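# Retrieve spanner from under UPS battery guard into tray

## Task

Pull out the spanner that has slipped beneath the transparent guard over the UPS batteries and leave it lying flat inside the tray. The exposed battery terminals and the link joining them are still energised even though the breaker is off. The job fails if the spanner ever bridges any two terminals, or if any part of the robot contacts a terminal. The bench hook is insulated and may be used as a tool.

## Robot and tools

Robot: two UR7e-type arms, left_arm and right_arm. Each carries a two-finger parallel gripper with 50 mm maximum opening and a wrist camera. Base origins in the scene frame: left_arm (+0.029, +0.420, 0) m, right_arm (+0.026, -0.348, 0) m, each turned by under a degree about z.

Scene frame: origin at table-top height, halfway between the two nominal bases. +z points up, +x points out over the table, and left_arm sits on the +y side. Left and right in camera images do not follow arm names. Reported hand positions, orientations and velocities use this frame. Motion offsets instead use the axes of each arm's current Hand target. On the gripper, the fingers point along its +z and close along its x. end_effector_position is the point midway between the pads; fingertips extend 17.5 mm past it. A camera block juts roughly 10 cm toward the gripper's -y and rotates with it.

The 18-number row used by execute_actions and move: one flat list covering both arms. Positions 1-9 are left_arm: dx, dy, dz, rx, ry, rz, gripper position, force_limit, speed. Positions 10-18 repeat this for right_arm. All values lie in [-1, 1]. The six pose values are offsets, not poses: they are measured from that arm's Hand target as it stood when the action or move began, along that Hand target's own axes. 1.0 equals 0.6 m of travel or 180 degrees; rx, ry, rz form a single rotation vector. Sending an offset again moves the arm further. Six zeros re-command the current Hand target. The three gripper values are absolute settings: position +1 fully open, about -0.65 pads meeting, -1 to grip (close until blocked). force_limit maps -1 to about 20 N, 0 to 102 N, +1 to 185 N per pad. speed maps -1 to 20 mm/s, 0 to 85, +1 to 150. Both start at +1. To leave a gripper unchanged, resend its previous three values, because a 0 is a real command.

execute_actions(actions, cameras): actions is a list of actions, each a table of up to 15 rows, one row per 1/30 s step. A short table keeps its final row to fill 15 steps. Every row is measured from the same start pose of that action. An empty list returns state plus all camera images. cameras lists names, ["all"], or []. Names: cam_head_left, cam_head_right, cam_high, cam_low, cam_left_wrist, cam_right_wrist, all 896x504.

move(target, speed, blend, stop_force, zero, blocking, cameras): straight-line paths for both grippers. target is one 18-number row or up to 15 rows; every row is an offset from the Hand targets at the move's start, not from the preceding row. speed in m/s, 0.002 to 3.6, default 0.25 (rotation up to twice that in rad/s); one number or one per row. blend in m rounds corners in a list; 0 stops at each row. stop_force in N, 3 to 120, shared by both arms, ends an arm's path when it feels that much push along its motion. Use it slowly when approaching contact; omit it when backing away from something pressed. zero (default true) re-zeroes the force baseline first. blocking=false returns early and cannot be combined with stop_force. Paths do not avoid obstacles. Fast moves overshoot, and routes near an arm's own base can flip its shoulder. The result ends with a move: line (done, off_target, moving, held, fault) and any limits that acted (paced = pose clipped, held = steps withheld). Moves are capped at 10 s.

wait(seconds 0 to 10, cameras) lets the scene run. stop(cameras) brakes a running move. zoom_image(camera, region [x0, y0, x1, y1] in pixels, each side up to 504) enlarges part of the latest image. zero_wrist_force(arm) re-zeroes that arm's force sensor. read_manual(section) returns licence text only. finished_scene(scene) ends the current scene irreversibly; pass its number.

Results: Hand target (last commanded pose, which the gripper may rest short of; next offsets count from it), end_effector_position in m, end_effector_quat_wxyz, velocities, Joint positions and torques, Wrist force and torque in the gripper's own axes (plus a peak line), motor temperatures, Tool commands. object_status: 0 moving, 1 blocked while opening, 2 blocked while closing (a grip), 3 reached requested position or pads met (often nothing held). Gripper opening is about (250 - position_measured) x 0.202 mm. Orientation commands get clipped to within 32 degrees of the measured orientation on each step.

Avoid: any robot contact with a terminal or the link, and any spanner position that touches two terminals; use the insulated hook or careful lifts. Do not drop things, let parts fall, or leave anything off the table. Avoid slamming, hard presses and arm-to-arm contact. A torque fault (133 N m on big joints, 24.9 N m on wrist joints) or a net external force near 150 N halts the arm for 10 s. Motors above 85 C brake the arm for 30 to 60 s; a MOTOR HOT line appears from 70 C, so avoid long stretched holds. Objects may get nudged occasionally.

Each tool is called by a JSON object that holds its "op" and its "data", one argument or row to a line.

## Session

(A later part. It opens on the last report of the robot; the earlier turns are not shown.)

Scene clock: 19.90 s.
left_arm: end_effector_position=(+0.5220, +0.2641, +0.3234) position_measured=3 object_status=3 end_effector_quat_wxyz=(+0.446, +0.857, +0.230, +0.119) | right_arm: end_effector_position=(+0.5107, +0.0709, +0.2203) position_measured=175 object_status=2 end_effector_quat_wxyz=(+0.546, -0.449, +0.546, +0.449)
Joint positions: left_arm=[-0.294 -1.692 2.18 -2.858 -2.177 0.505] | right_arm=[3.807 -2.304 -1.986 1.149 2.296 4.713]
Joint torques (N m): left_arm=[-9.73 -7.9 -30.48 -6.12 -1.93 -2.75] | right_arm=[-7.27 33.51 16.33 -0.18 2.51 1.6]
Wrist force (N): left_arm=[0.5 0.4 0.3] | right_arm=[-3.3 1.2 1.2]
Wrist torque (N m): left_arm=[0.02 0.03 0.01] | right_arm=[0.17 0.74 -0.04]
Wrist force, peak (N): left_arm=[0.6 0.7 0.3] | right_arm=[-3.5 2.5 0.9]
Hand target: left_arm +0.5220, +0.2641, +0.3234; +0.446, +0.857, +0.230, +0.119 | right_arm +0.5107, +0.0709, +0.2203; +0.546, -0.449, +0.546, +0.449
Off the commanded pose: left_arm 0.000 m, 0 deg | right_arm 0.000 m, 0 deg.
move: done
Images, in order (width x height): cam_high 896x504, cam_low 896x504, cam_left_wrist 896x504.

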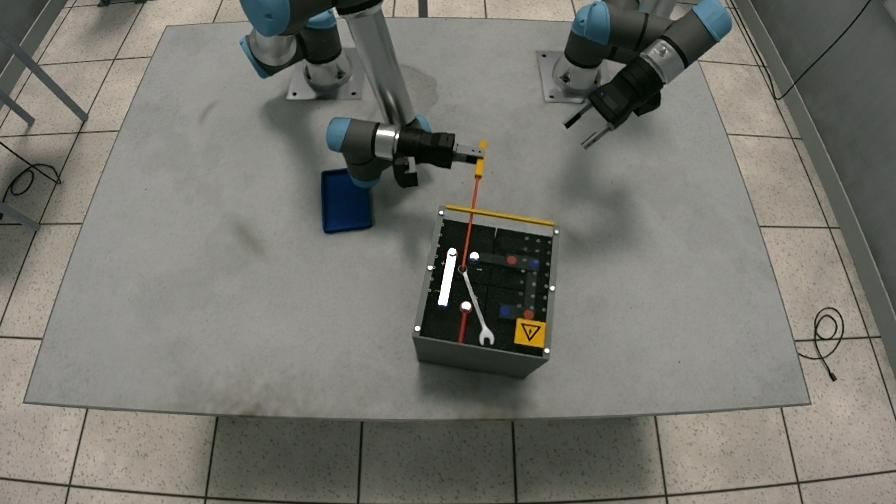

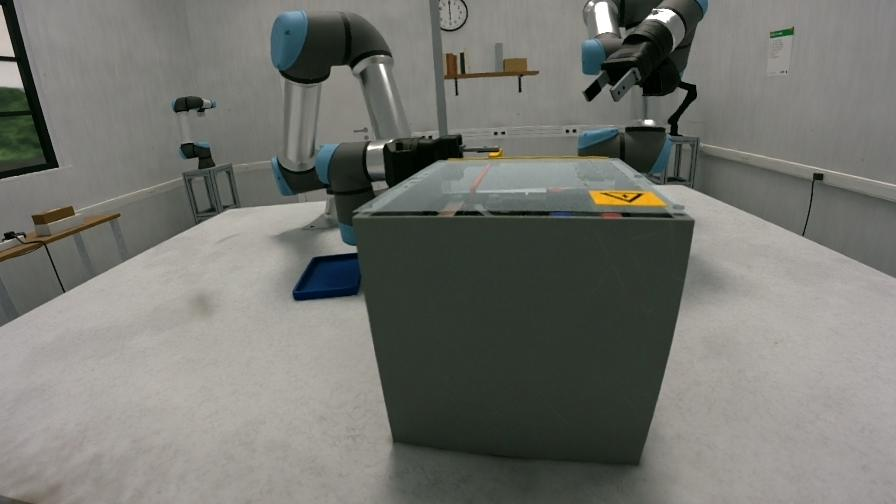

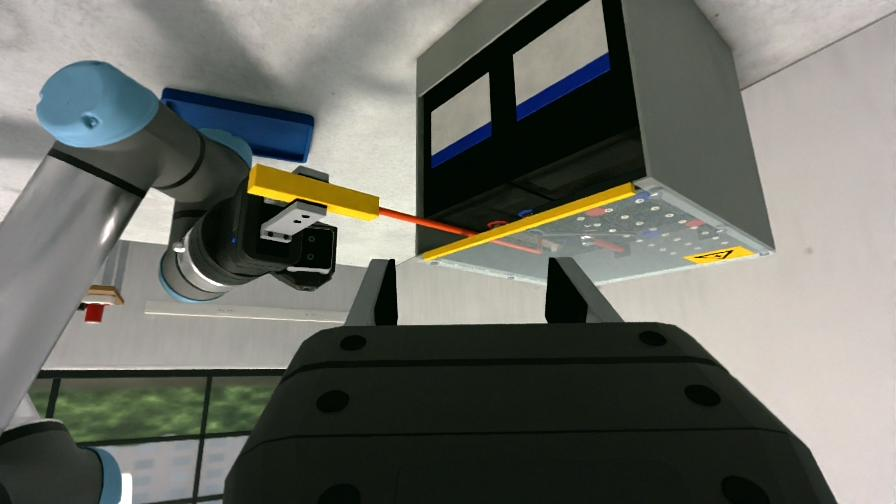

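{"op": "move", "data": {
  "target": [
    [0,0,0,0,0,0,1,1,1, 0,0.005,-0.0013,0,0,0,-1,-0.4,0],
    [0,0,0,0,0,0,1,1,1, 0.0208,0.005,-0.0013,0,0,0,-1,-0.4,0]
  ],
  "speed": [0.02,0.02],
  "stop_force": 3.5,
  "cameras": ["cam_high","cam_left_wrist","cam_low"]
}}

{"op": "zoom_image", "data": {
  "camera": "cam_high",
  "region": [440, 245, 480, 285]
}}

{"op": "zoom_image", "data": {
  "camera": "cam_left_wrist",
  "region": [515, 220, 555, 260]
}}

{"op": "zoom_image", "data": {
  "camera": "cam_low",
  "region": [450, 180, 500, 220]
}}

Scene clock: 22.73 s.
left_arm: end_effector_position=(+0.5220, +0.2641, +0.3234) position_measured=3 object_status=3 end_effector_quat_wxyz=(+0.446, +0.857, +0.230, +0.119) | right_arm: end_effector_position=(+0.5076, +0.0707, +0.2079) position_measured=175 object_status=2 end_effector_quat_wxyz=(+0.546, -0.449, +0.546, +0.449)
Joint positions: left_arm=[-0.294 -1.692 2.18 -2.858 -2.177 0.505] | right_arm=[3.811 -2.331 -1.99 1.18 2.292 4.713]
Joint torques (N m): left_arm=[-9.08 -8.22 -27.99 -6.14 -1.85 -2.8] | right_arm=[8.4 33.22 15.92 3.76 -2.29 -1.85]
Wrist force (N): left_arm=[0.4 0.3 0.3] | right_arm=[-3.3 1.4 1.0]
Wrist torque (N m): left_arm=[0.00 0.04 0.00] | right_arm=[0.19 0.72 -0.05]
Wrist force, peak (N): left_arm=[0.9 0.6 0.1] | right_arm=[-3.8 1.4 1.1]
Hand target: left_arm +0.5220, +0.2641, +0.3234; +0.446, +0.857, +0.230, +0.119 | right_arm +0.5076, +0.0707, +0.2079; +0.546, -0.449, +0.546, +0.449
Off the commanded pose: left_arm 0.000 m, 0 deg | right_arm 0.000 m, 0 deg.
move: done
Images, in order (width x height): cam_high 896x504, cam_low 896x504, cam_left_wrist 896x504.

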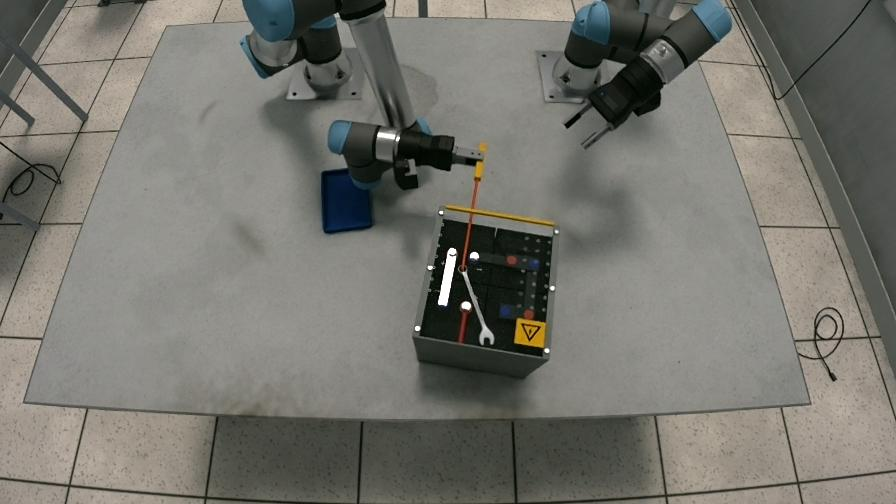

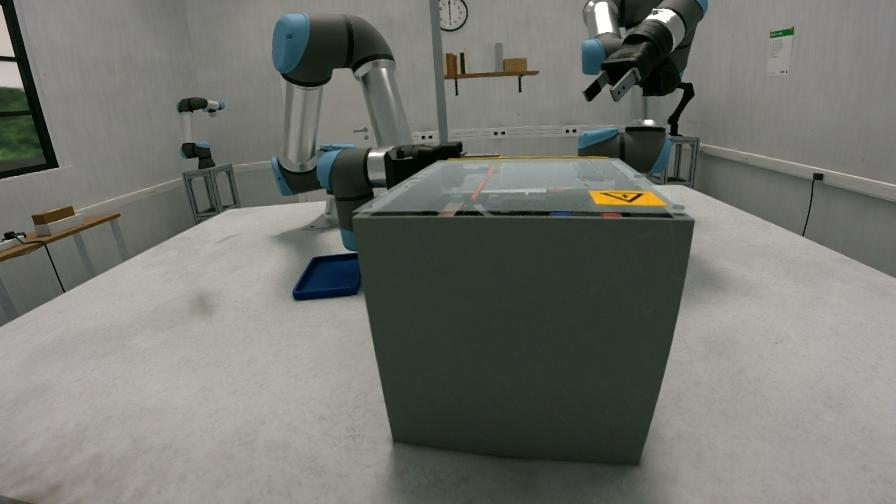

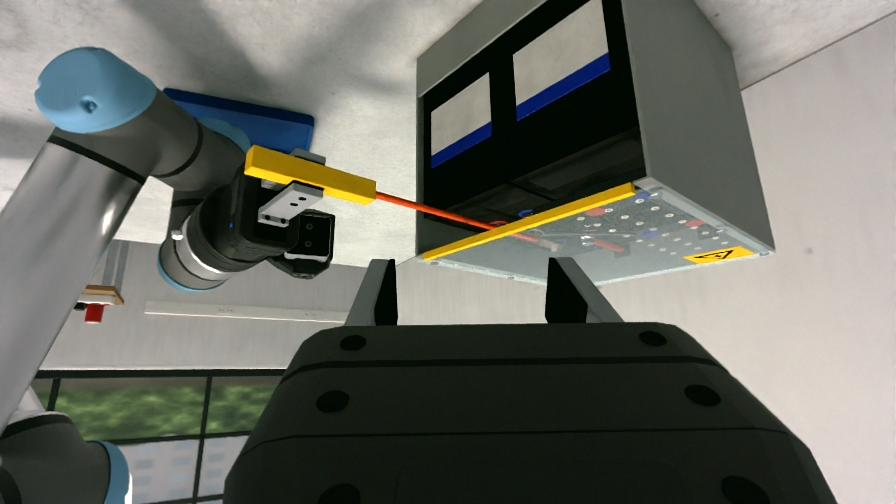

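Scaled by 12.600.

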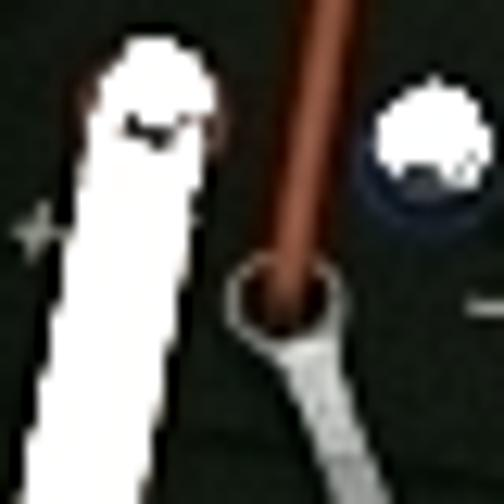

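Scaled by 12.600.

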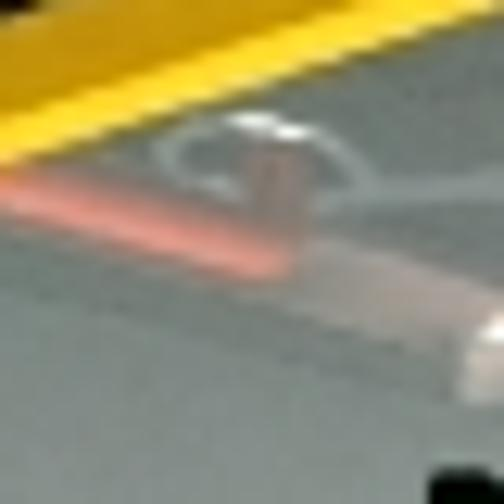

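Scaled by 10.080.

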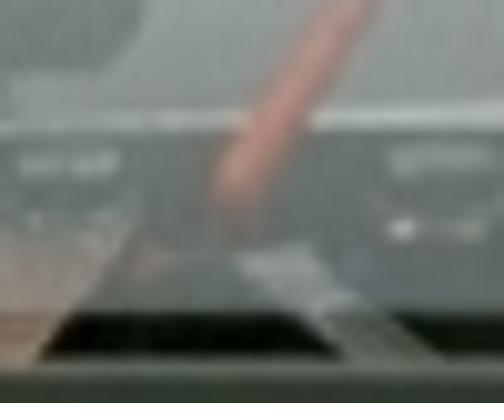

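{"op": "move", "data": {
  "target": [0,0,0,0,0,0,1,1,1, 0,0.03,-0.0063,0,0,0,-1,-0.4,0],
  "speed": 0.04,
  "cameras": ["cam_high"]
}}

{"op": "zoom_image", "data": {
  "camera": "cam_high",
  "region": [440, 240, 490, 290]
}}

{"op": "zoom_image", "data": {
  "camera": "cam_high",
  "region": [445, 290, 505, 350]
}}

Scene clock: 23.87 s.
left_arm: end_effector_position=(+0.5220, +0.2641, +0.3234) position_measured=3 object_status=3 end_effector_quat_wxyz=(+0.446, +0.857, +0.230, +0.119) | right_arm: end_effector_position=(+0.4893, +0.0705, +0.2079) position_measured=175 object_status=2 end_effector_quat_wxyz=(+0.546, -0.449, +0.546, +0.449)
Joint positions: left_arm=[-0.294 -1.692 2.18 -2.858 -2.177 0.505] | right_arm=[3.837 -2.314 -2.042 1.215 2.266 4.713]
Joint torques (N m): left_arm=[-9.35 -7.79 -27.45 -6.12 -1.91 -2.78] | right_arm=[8.49 50.88 0.77 3.84 -2.27 -1.52]
Wrist force (N): left_arm=[0.5 0.5 0.4] | right_arm=[-3.3 1.3 1.1]
Wrist torque (N m): left_arm=[0.02 0.02 0.01] | right_arm=[0.18 0.70 -0.04]
Wrist force, peak (N): left_arm=[0.5 0.8 0.5] | right_arm=[-3.4 2.0 0.8]
Hand target: left_arm +0.5220, +0.2641, +0.3234; +0.446, +0.857, +0.230, +0.119 | right_arm +0.4892, +0.0705, +0.2079; +0.546, -0.449, +0.546, +0.449
Off the commanded pose: left_arm 0.000 m, 0 deg | right_arm 0.000 m, 0 deg.
move: done
Images, in order (width x height): cam_high 896x504.

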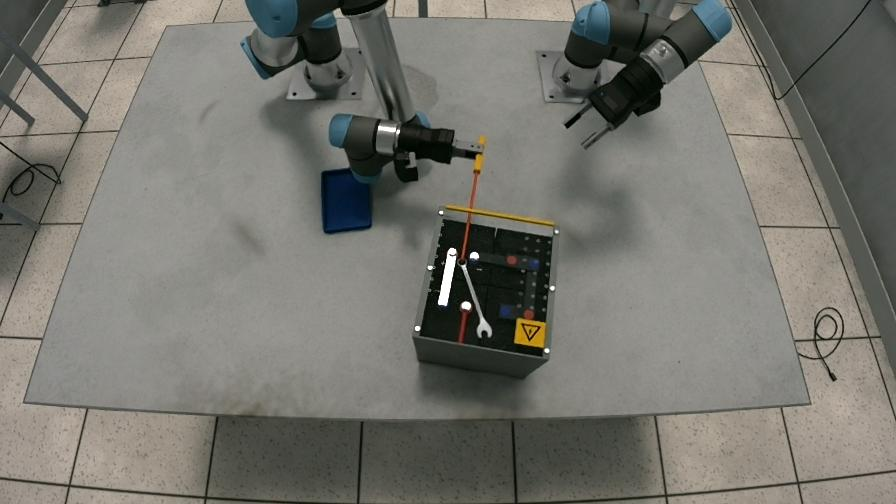

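Scaled by 10.080.

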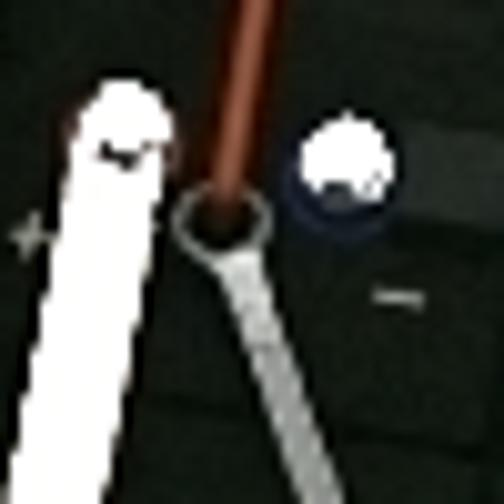

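Scaled by 8.400.

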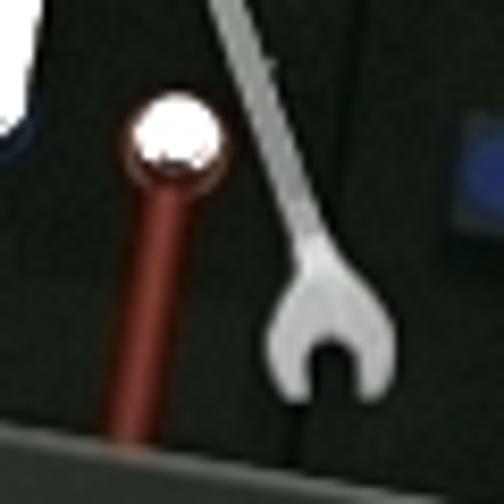

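{"op": "move", "data": {
  "target": [0,0,0,0,0,0,1,1,1, 0,0.0233,0,0,0,0,-1,-0.4,0],
  "speed": 0.04,
  "cameras": ["cam_high"]
}}

{"op": "zoom_image", "data": {
  "camera": "cam_high",
  "region": [440, 235, 490, 285]
}}

{"op": "zoom_image", "data": {
  "camera": "cam_high",
  "region": [445, 290, 505, 350]
}}

Scene clock: 25.00 s.
left_arm: end_effector_position=(+0.5220, +0.2641, +0.3234) position_measured=3 object_status=3 end_effector_quat_wxyz=(+0.446, +0.857, +0.230, +0.119) | right_arm: end_effector_position=(+0.4756, +0.0731, +0.2079) position_measured=175 object_status=2 end_effector_quat_wxyz=(+0.546, -0.449, +0.546, +0.449)
Joint positions: left_arm=[-0.294 -1.692 2.18 -2.858 -2.177 0.505] | right_arm=[3.863 -2.302 -2.077 1.239 2.24 4.713]
Joint torques (N m): left_arm=[-9.8 -8.38 -26.71 -6.18 -1.82 -2.74] | right_arm=[8.9 49.97 2 3.65 -2.23 -0.73]
Wrist force (N): left_arm=[0.4 0.6 0.3] | right_arm=[-3.4 1.4 1.1]
Wrist torque (N m): left_arm=[0.03 0.04 0.00] | right_arm=[0.19 0.71 -0.05]
Wrist force, peak (N): left_arm=[0.6 0.8 0.1] | right_arm=[-3.5 2.0 1.1]
Hand target: left_arm +0.5220, +0.2641, +0.3234; +0.446, +0.857, +0.230, +0.119 | right_arm +0.4755, +0.0732, +0.2079; +0.546, -0.449, +0.546, +0.449
Off the commanded pose: left_arm 0.000 m, 0 deg | right_arm 0.000 m, 0 deg.
move: done
Images, in order (width x height): cam_high 896x504.

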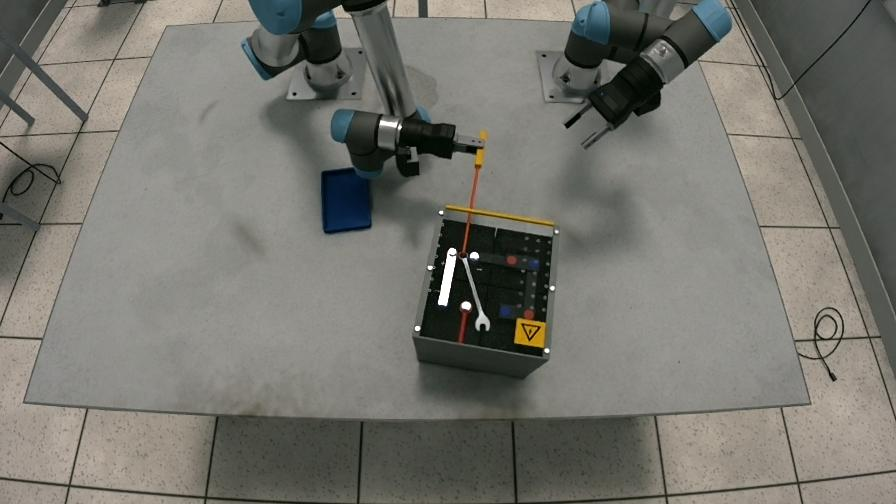

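Scaled by 10.080.

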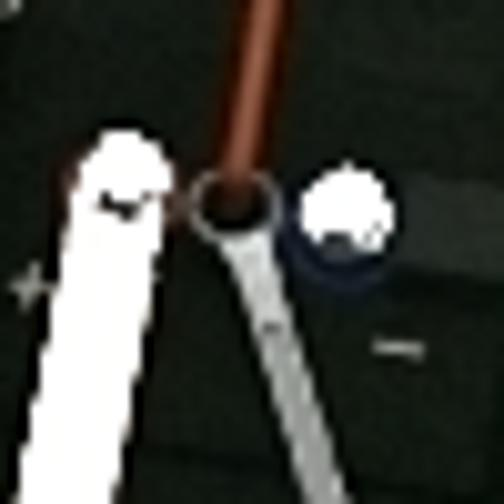

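Scaled by 8.400.

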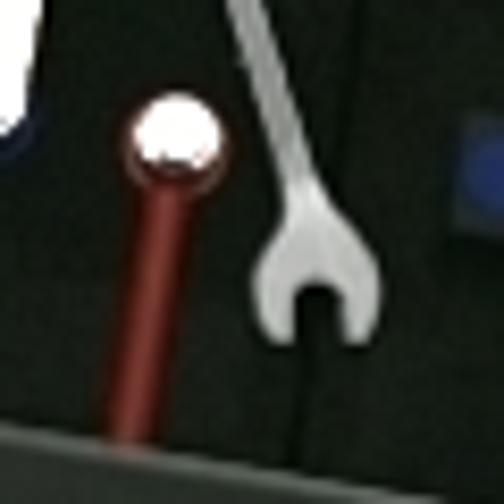

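{"op": "move", "data": {
  "target": [
    [0,0,0,0,0,0,1,1,1, 0,0.02,0,0,0,0,-1,-0.4,0],
    [0,0,0,0,0,0,1,1,1, 0,0.0367,-0.0067,0,0,0,-1,-0.4,0]
  ],
  "speed": 0.04,
  "blend": [0.003,0],
  "cameras": ["cam_high"]
}}

{"op": "zoom_image", "data": {
  "camera": "cam_high",
  "region": [440, 225, 490, 275]
}}

{"op": "zoom_image", "data": {
  "camera": "cam_high",
  "region": [445, 280, 505, 340]
}}

Scene clock: 26.40 s.
left_arm: end_effector_position=(+0.5220, +0.2641, +0.3234) position_measured=3 object_status=3 end_effector_quat_wxyz=(+0.446, +0.857, +0.230, +0.119) | right_arm: end_effector_position=(+0.4532, +0.0734, +0.2079) position_measured=175 object_status=2 end_effector_quat_wxyz=(+0.546, -0.449, +0.546, +0.449)
Joint positions: left_arm=[-0.294 -1.692 2.18 -2.858 -2.177 0.505] | right_arm=[3.901 -2.284 -2.137 1.281 2.202 4.713]
Joint torques (N m): left_arm=[-9.56 -8.39 -26.22 -6.06 -1.82 -2.76] | right_arm=[9.04 48.54 0.92 3.81 -2.23 -2.06]
Wrist force (N): left_arm=[0.5 0.4 0.3] | right_arm=[-3.5 1.5 1.3]
Wrist torque (N m): left_arm=[0.01 0.03 0.01] | right_arm=[0.21 0.73 -0.05]
Wrist force, peak (N): left_arm=[0.7 0.6 0.0] | right_arm=[-3.5 1.9 1.0]
Hand target: left_arm +0.5220, +0.2641, +0.3234; +0.446, +0.857, +0.230, +0.119 | right_arm +0.4531, +0.0734, +0.2079; +0.546, -0.449, +0.546, +0.449
Off the commanded pose: left_arm 0.000 m, 0 deg | right_arm 0.000 m, 0 deg.
move: done
Images, in order (width x height): cam_high 896x504.

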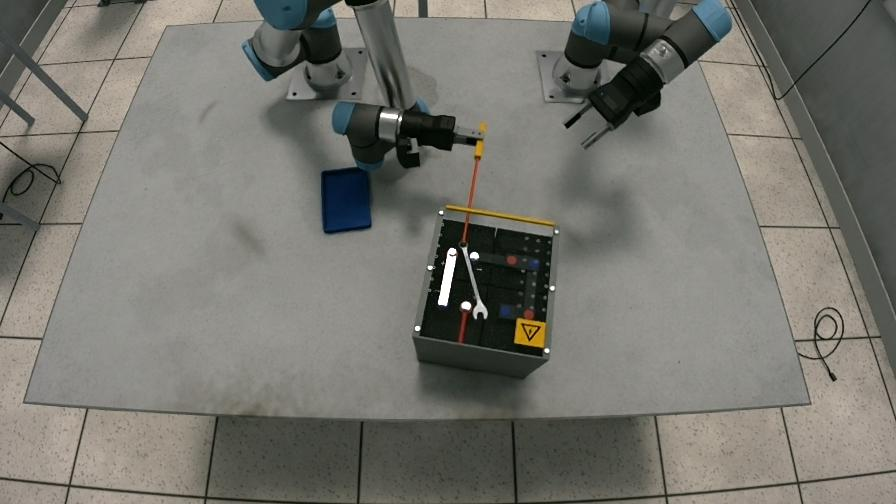

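Scaled by 10.080.

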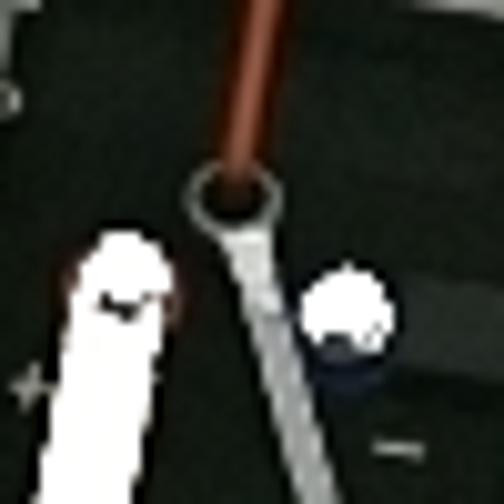

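Scaled by 8.400.

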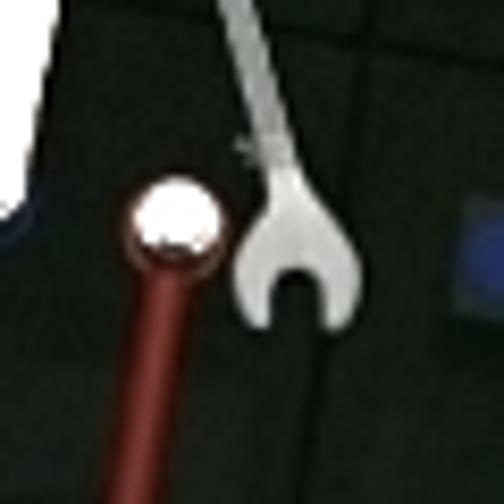

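{"op": "move", "data": {
  "target": [
    [0,0,0,0,0,0,1,1,1, 0,0.0092,-0.0092,0,0,0,-1,-0.4,0]
  ],
  "speed": 0.04,
  "cameras": ["cam_high"]
}}

{"op": "zoom_image", "data": {
  "camera": "cam_high",
  "region": [440, 220, 490, 270]
}}

{"op": "zoom_image", "data": {
  "camera": "cam_high",
  "region": [445, 280, 505, 340]
}}

Scene clock: 27.40 s.
left_arm: end_effector_position=(+0.5220, +0.2641, +0.3234) position_measured=3 object_status=3 end_effector_quat_wxyz=(+0.446, +0.857, +0.230, +0.119) | right_arm: end_effector_position=(+0.4467, +0.0691, +0.2078) position_measured=175 object_status=2 end_effector_quat_wxyz=(+0.546, -0.449, +0.546, +0.449)
Joint positions: left_arm=[-0.294 -1.692 2.18 -2.858 -2.177 0.505] | right_arm=[3.904 -2.278 -2.16 1.297 2.199 4.713]
Joint torques (N m): left_arm=[-9.58 -8.73 -25.95 -6.11 -1.76 -2.83] | right_arm=[8.35 47.79 -0.62 3.82 -2.25 -1.81]
Wrist force (N): left_arm=[0.4 0.6 0.2] | right_arm=[-3.3 1.0 1.1]
Wrist torque (N m): left_arm=[0.04 0.04 0.00] | right_arm=[0.15 0.75 -0.06]
Wrist force, peak (N): left_arm=[0.5 0.7 0.4] | right_arm=[-3.5 1.6 0.9]
Hand target: left_arm +0.5220, +0.2641, +0.3234; +0.446, +0.857, +0.230, +0.119 | right_arm +0.4467, +0.0691, +0.2078; +0.546, -0.449, +0.546, +0.449
Off the commanded pose: left_arm 0.000 m, 0 deg | right_arm 0.000 m, 0 deg.
move: done
Images, in order (width x height): cam_high 896x504.

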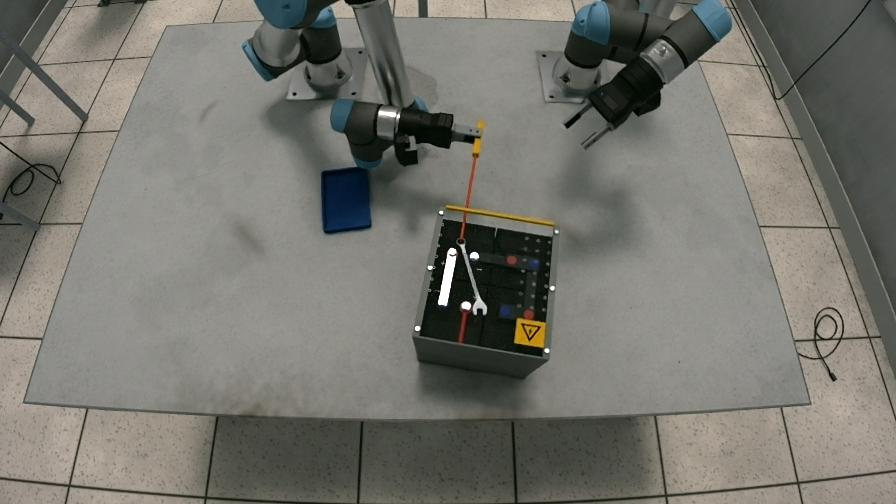

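Scaled by 10.080.

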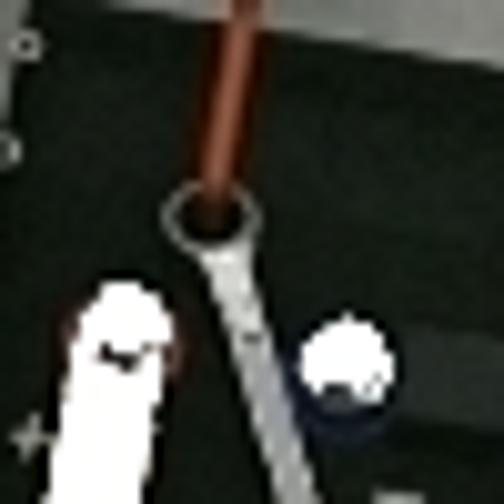

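Scaled by 8.400.

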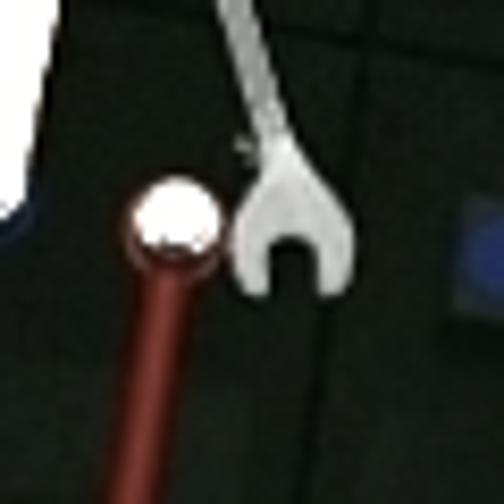

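{"op": "move", "data": {
  "target": [
    [0,0,0,0,0,0,1,1,1, 0,0.03,-0.0133,0,0,0,-1,-0.4,0]
  ],
  "speed": 0.04,
  "stop_force": 6,
  "cameras": ["cam_high"]
}}

{"op": "zoom_image", "data": {
  "camera": "cam_high",
  "region": [435, 210, 495, 310]
}}

Scene clock: 29.00 s.
left_arm: end_effector_position=(+0.5220, +0.2641, +0.3234) position_measured=3 object_status=3 end_effector_quat_wxyz=(+0.446, +0.857, +0.230, +0.119) | right_arm: end_effector_position=(+0.4275, +0.0647, +0.2078) position_measured=175 object_status=2 end_effector_quat_wxyz=(+0.546, -0.449, +0.546, +0.449)
Joint positions: left_arm=[-0.294 -1.692 2.18 -2.858 -2.177 0.505] | right_arm=[3.931 -2.263 -2.216 1.338 2.172 4.713]
Joint torques (N m): left_arm=[-9.19 -8.8 -24.5 -6.08 -1.8 -2.87] | right_arm=[8.24 46.29 -1.08 3.95 -2.23 0.17]
Wrist force (N): left_arm=[0.7 0.5 0.0] | right_arm=[-3.4 1.2 1.1]
Wrist torque (N m): left_arm=[0.03 -0.01 0.00] | right_arm=[0.17 0.74 -0.06]
Wrist force, peak (N): left_arm=[0.6 0.8 0.3] | right_arm=[-3.5 1.8 0.9]
Hand target: left_arm +0.5220, +0.2641, +0.3234; +0.446, +0.857, +0.230, +0.119 | right_arm +0.4275, +0.0647, +0.2078; +0.546, -0.449, +0.546, +0.449
Off the commanded pose: left_arm 0.000 m, 0 deg | right_arm 0.000 m, 0 deg.
move: done
Images, in order (width x height): cam_high 896x504.

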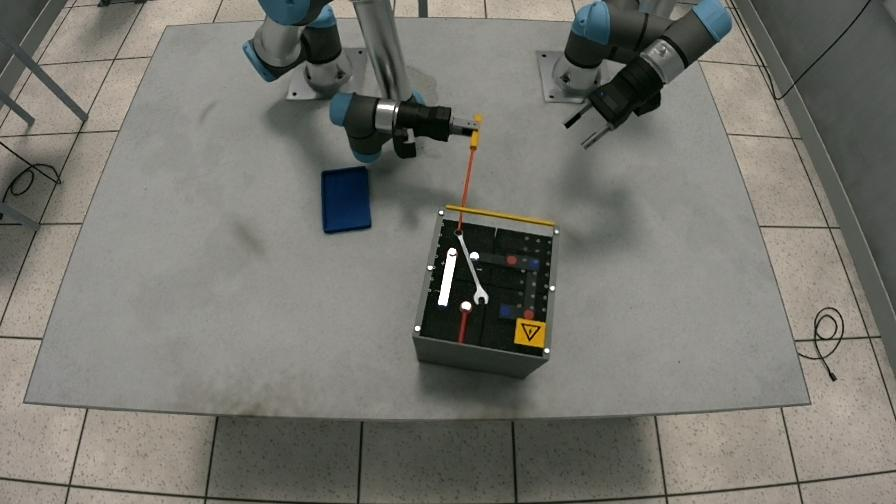

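Scaled by 5.040.

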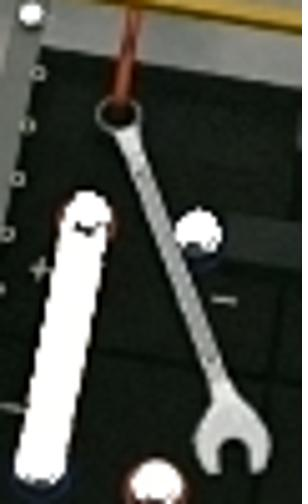

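{"op": "move", "data": {
  "target": [
    [0,0,0,0,0,0,1,1,1, 0,0.0133,-0.0167,0,0,0,-1,-0.4,0]
  ],
  "speed": 0.04,
  "stop_force": 6,
  "cameras": ["cam_high"]
}}

{"op": "zoom_image", "data": {
  "camera": "cam_high",
  "region": [435, 210, 495, 310]
}}

Scene clock: 30.67 s.
left_arm: end_effector_position=(+0.5220, +0.2641, +0.3234) position_measured=3 object_status=3 end_effector_quat_wxyz=(+0.446, +0.857, +0.230, +0.119) | right_arm: end_effector_position=(+0.4177, +0.0564, +0.2078) position_measured=175 object_status=2 end_effector_quat_wxyz=(+0.546, -0.449, +0.546, +0.449)
Joint positions: left_arm=[-0.294 -1.692 2.18 -2.858 -2.177 0.505] | right_arm=[3.934 -2.255 -2.252 1.365 2.169 4.713]
Joint torques (N m): left_arm=[-9.4 -8.27 -23.42 -6.06 -1.9 -2.72] | right_arm=[7.96 45.56 -1.49 3.93 -2.24 1.82]
Wrist force (N): left_arm=[0.7 0.5 0.1] | right_arm=[-3.0 1.1 1.1]
Wrist torque (N m): left_arm=[0.04 0.00 0.01] | right_arm=[0.17 0.70 -0.06]
Wrist force, peak (N): left_arm=[0.8 0.7 0.2] | right_arm=[-3.8 1.0 1.4]
Hand target: left_arm +0.5220, +0.2641, +0.3234; +0.446, +0.857, +0.230, +0.119 | right_arm +0.4177, +0.0564, +0.2078; +0.546, -0.449, +0.546, +0.449
Off the commanded pose: left_arm 0.000 m, 0 deg | right_arm 0.000 m, 0 deg.
move: done
Images, in order (width x height): cam_high 896x504.

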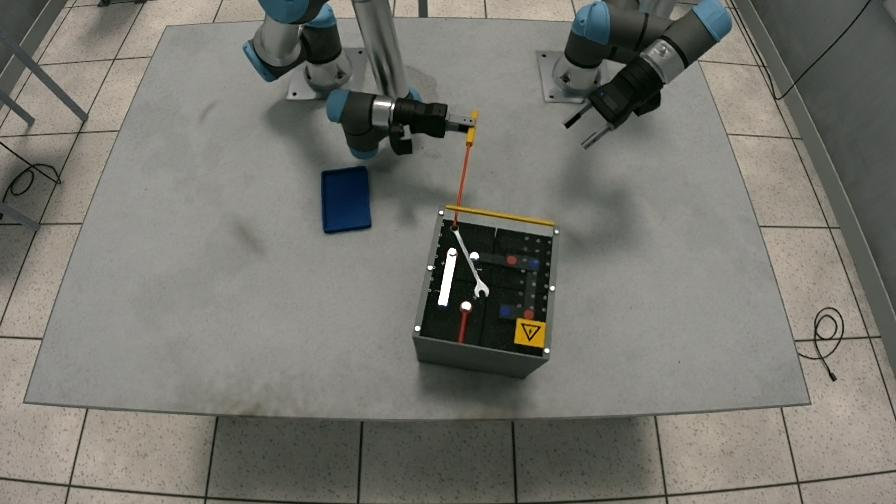

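Scaled by 5.040.

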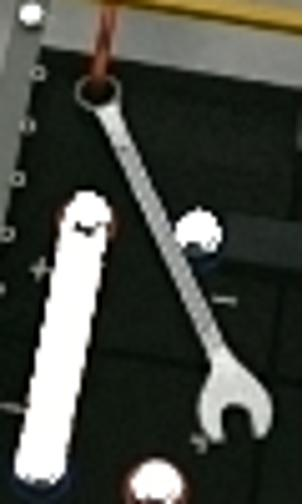

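{"op": "move", "data": {
  "target": [
    [0,0,0,0,0,0,1,1,1, 0,0.02,-0.0108,0,0,0,-1,-0.4,0],
    [0,0,0,0,0,0,1,1,1, 0,0.0275,0.0142,0,0,0,-1,-0.4,0]
  ],
  "speed": 0.04,
  "stop_force": 6,
  "cameras": ["cam_high"]
}}

{"op": "zoom_image", "data": {
  "camera": "cam_high",
  "region": [435, 200, 495, 300]
}}

Scene clock: 33.53 s.
left_arm: end_effector_position=(+0.5220, +0.2641, +0.3234) position_measured=3 object_status=3 end_effector_quat_wxyz=(+0.446, +0.857, +0.230, +0.119) | right_arm: end_effector_position=(+0.4032, +0.0679, +0.2078) position_measured=175 object_status=2 end_effector_quat_wxyz=(+0.546, -0.449, +0.546, +0.449)
Joint positions: left_arm=[-0.294 -1.692 2.18 -2.858 -2.177 0.505] | right_arm=[3.987 -2.249 -2.276 1.384 2.116 4.713]
Joint torques (N m): left_arm=[-9.08 -8.42 -22.01 -6.03 -1.84 -2.73] | right_arm=[8.64 26.05 12.23 0.29 -2.18 -1.96]
Wrist force (N): left_arm=[0.6 0.4 0.2] | right_arm=[-3.4 1.2 0.6]
Wrist torque (N m): left_arm=[0.01 0.01 0.00] | right_arm=[0.20 0.72 -0.06]
Wrist force, peak (N): left_arm=[0.6 1.0 0.1] | right_arm=[-3.6 1.3 1.2]
Hand target: left_arm +0.5220, +0.2641, +0.3234; +0.446, +0.857, +0.230, +0.119 | right_arm +0.4032, +0.0679, +0.2078; +0.546, -0.449, +0.546, +0.449
Off the commanded pose: left_arm 0.000 m, 0 deg | right_arm 0.000 m, 0 deg.
move: done
Images, in order (width x height): cam_high 896x504.

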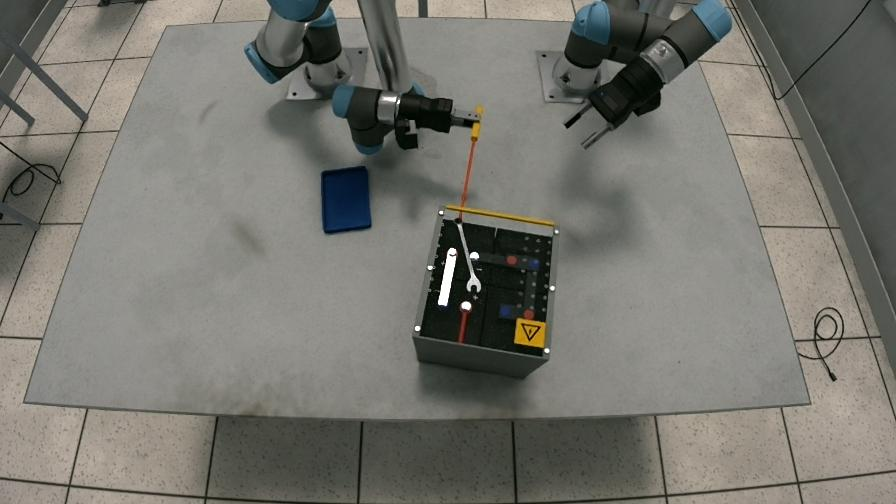

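Scaled by 5.040.

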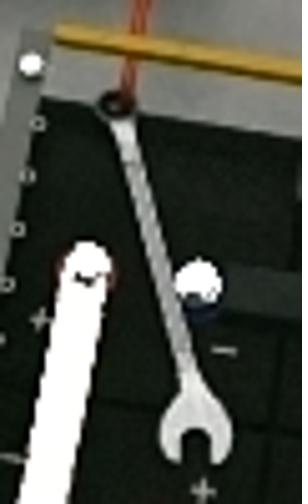

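{"op": "move", "data": {
  "target": [
    [0,0,0,0,0,0,1,1,1, 0,0.0267,-0.0217,0,0,0,-1,-0.4,0]
  ],
  "speed": 0.04,
  "stop_force": 6,
  "cameras": ["cam_high"]
}}

{"op": "zoom_image", "data": {
  "camera": "cam_high",
  "region": [435, 200, 495, 300]
}}

Scene clock: 35.33 s.
left_arm: end_effector_position=(+0.5220, +0.2641, +0.3234) position_measured=3 object_status=3 end_effector_quat_wxyz=(+0.446, +0.857, +0.230, +0.119) | right_arm: end_effector_position=(+0.3849, +0.0582, +0.2078) position_measured=175 object_status=2 end_effector_quat_wxyz=(+0.546, -0.449, +0.546, +0.449)
Joint positions: left_arm=[-0.294 -1.692 2.18 -2.858 -2.177 0.505] | right_arm=[4.009 -2.238 -2.335 1.432 2.094 4.713]
Joint torques (N m): left_arm=[-9.16 -8.26 -20.74 -6.09 -1.87 -2.77] | right_arm=[7.99 43.23 -2.44 3.59 -1.92 0.42]
Wrist force (N): left_arm=[0.7 0.7 0.3] | right_arm=[-3.1 1.3 0.6]
Wrist torque (N m): left_arm=[0.05 -0.02 0.00] | right_arm=[0.20 0.71 -0.06]
Wrist force, peak (N): left_arm=[0.7 0.7 0.3] | right_arm=[-3.4 1.7 0.6]
Hand target: left_arm +0.5220, +0.2641, +0.3234; +0.446, +0.857, +0.230, +0.119 | right_arm +0.3849, +0.0582, +0.2078; +0.546, -0.449, +0.546, +0.449
Off the commanded pose: left_arm 0.000 m, 0 deg | right_arm 0.000 m, 0 deg.
move: done
Images, in order (width x height): cam_high 896x504.

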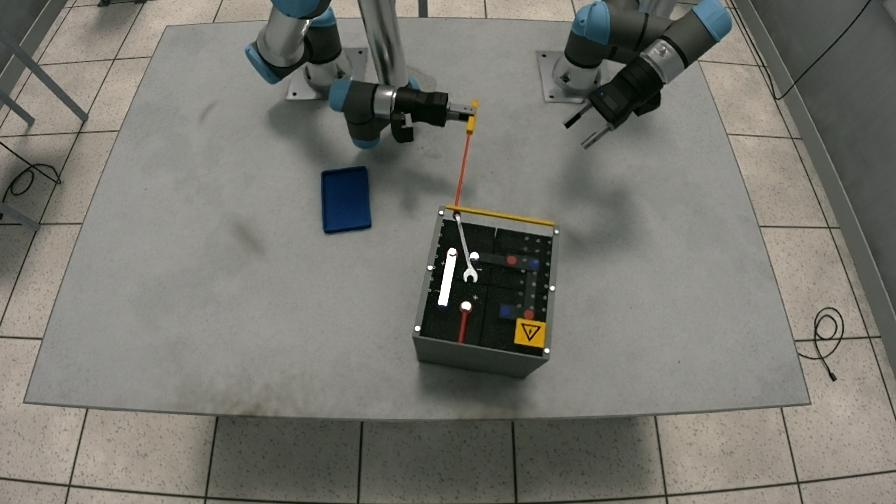

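Scaled by 5.040.

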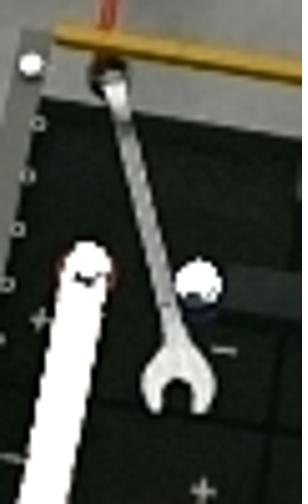

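{"op": "move", "data": {
  "target": [
    [0,0,0,0,0,0,1,1,1, 0,0.015,-0.0133,0,0,0,-1,-0.4,0]
  ],
  "speed": 0.04,
  "stop_force": 6,
  "cameras": ["cam_high","cam_left_wrist"]
}}

{"op": "zoom_image", "data": {
  "camera": "cam_high",
  "region": [435, 200, 495, 300]
}}

{"op": "zoom_image", "data": {
  "camera": "cam_left_wrist",
  "region": [380, 180, 520, 280]
}}

Scene clock: 37.03 s.
left_arm: end_effector_position=(+0.5220, +0.2641, +0.3234) position_measured=3 object_status=3 end_effector_quat_wxyz=(+0.446, +0.857, +0.230, +0.119) | right_arm: end_effector_position=(+0.3746, +0.0521, +0.2078) position_measured=175 object_status=2 end_effector_quat_wxyz=(+0.546, -0.449, +0.546, +0.449)
Joint positions: left_arm=[-0.294 -1.692 2.18 -2.858 -2.177 0.505] | right_arm=[4.022 -2.232 -2.369 1.461 2.082 4.713]
Joint torques (N m): left_arm=[-8.89 -8.56 -19.71 -6.04 -1.81 -2.7] | right_arm=[8.42 42.3 -3.29 4.01 -2.26 1.91]
Wrist force (N): left_arm=[0.5 0.5 0.1] | right_arm=[-3.2 1.3 0.8]
Wrist torque (N m): left_arm=[0.03 0.03 0.00] | right_arm=[0.19 0.71 -0.06]
Wrist force, peak (N): left_arm=[0.8 0.5 0.3] | right_arm=[-3.5 1.2 1.3]
Hand target: left_arm +0.5220, +0.2641, +0.3234; +0.446, +0.857, +0.230, +0.119 | right_arm +0.3746, +0.0521, +0.2078; +0.546, -0.449, +0.546, +0.449
Off the commanded pose: left_arm 0.000 m, 0 deg | right_arm 0.000 m, 0 deg.
move: done
Images, in order (width x height): cam_high 896x504, cam_left_wrist 896x504.

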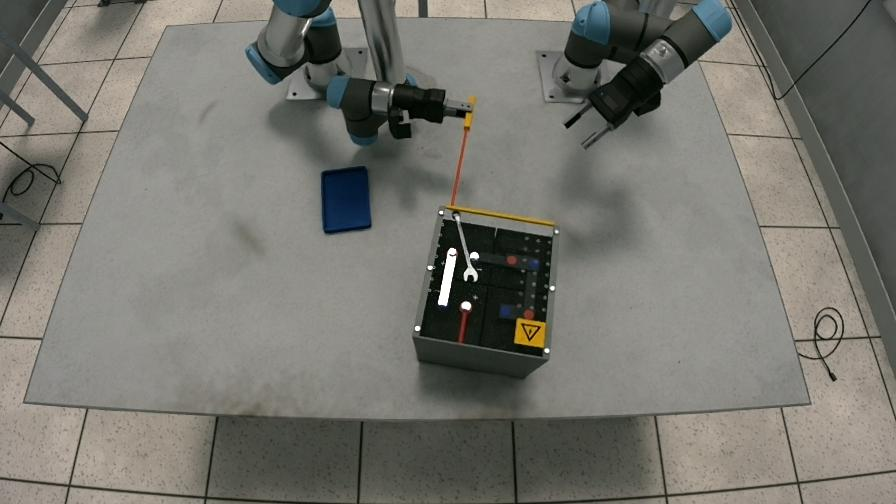

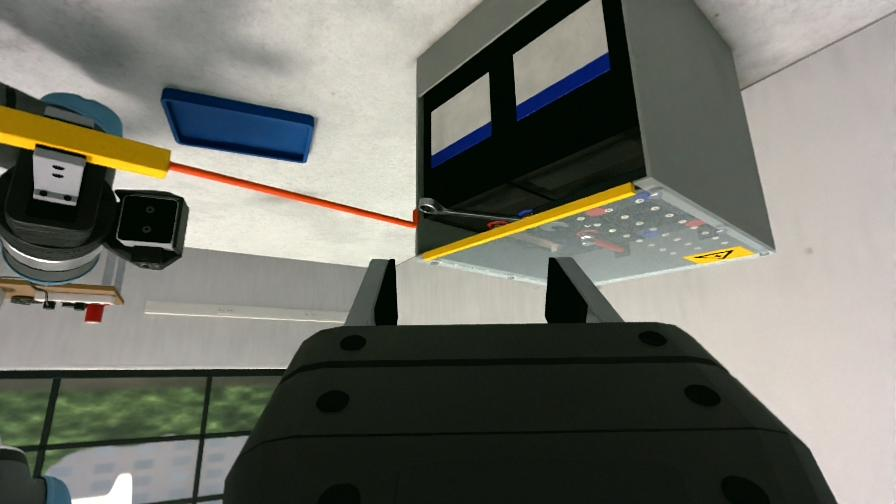

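Scaled by 5.040.

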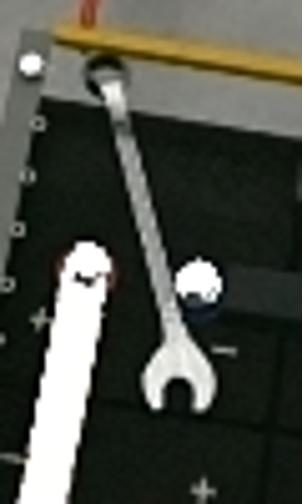

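Scaled by 3.600.

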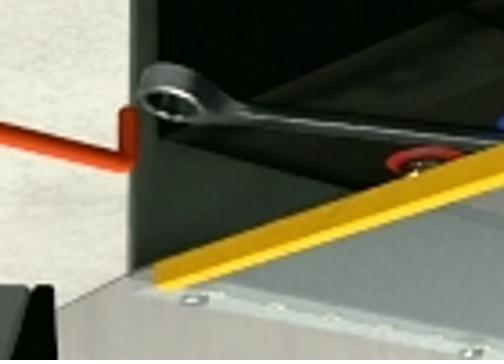

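{"op": "move", "data": {
  "target": [
    [-0.0258,0.1675,0.1327,0.1417,0.0693,-0.1328,1,1,1, -0.012,0.0928,0.0005,0,0,0,-1,-0.4,0],
    [-0.0545,0.2080,0.3357,0.2834,0.1386,-0.2656,1,1,1, -0.087,-0.0235,-0.4235,0.005,0.25,0.005,-1,-0.4,0]
  ],
  "speed": [0.3,0.35],
  "blend": [0.01,0],
  "cameras": ["cam_high","cam_left_wrist","cam_head_left"]
}}

{"op": "zoom_image", "data": {
  "camera": "cam_left_wrist",
  "region": [340, 120, 620, 340]
}}

Scene clock: 42.07 s.
left_arm: end_effector_position=(+0.6120, +0.0429, +0.3103) position_measured=3 object_status=3 end_effector_quat_wxyz=(+0.001, +0.755, +0.656, +0.000) | right_arm: end_effector_position=(+0.3396, -0.2000, +0.2599) position_measured=175 object_status=2 end_effector_quat_wxyz=(+0.296, -0.579, +0.720, +0.243)
Joint positions: left_arm=[-0.782 -1.106 1.037 -1.503 -1.571 -0.628] | right_arm=[3.541 -1.052 -2.447 -0.704 2.198 3.913]
Joint torques (N m): left_arm=[7.46 -38.11 -34.48 -0.7 -1.05 -2.83] | right_arm=[7.8 -7.66 30.5 1.88 -1.02 -2.02]
Wrist force (N): left_arm=[0.1 0.1 -0.2] | right_arm=[-1.6 1.8 0.2]
Wrist torque (N m): left_arm=[-0.04 0.00 0.06] | right_arm=[0.22 0.28 -0.06]
Wrist force, peak (N): left_arm=[-1.2 1.3 0.0] | right_arm=[-2.8 2.7 2.3]
Hand target: left_arm +0.6120, +0.0429, +0.3103; +0.001, +0.755, +0.656, +0.000 | right_arm +0.3396, -0.2000, +0.2599; +0.296, -0.579, +0.720, +0.243
Off the commanded pose: left_arm 0.000 m, 0 deg | right_arm 0.000 m, 0 deg.
move: done
Images, in order (width x height): cam_head_left 896x504, cam_high 896x504, cam_left_wrist 896x504.

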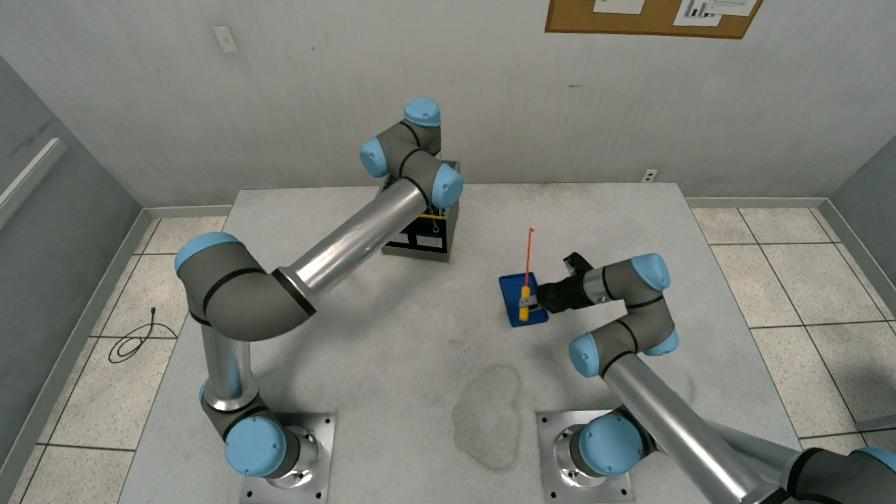

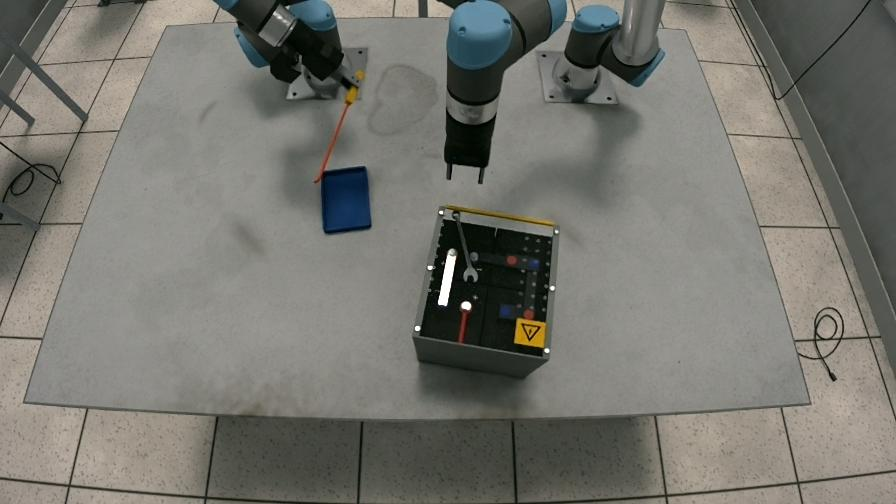

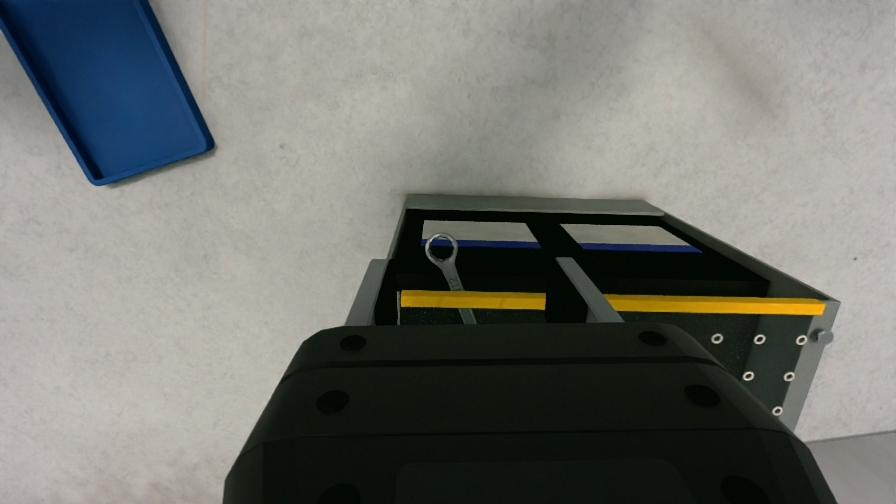

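Scaled by 1.800.

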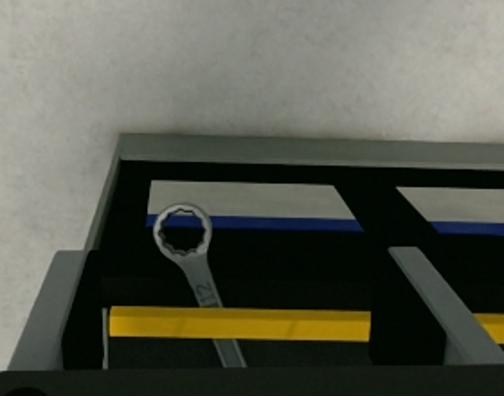

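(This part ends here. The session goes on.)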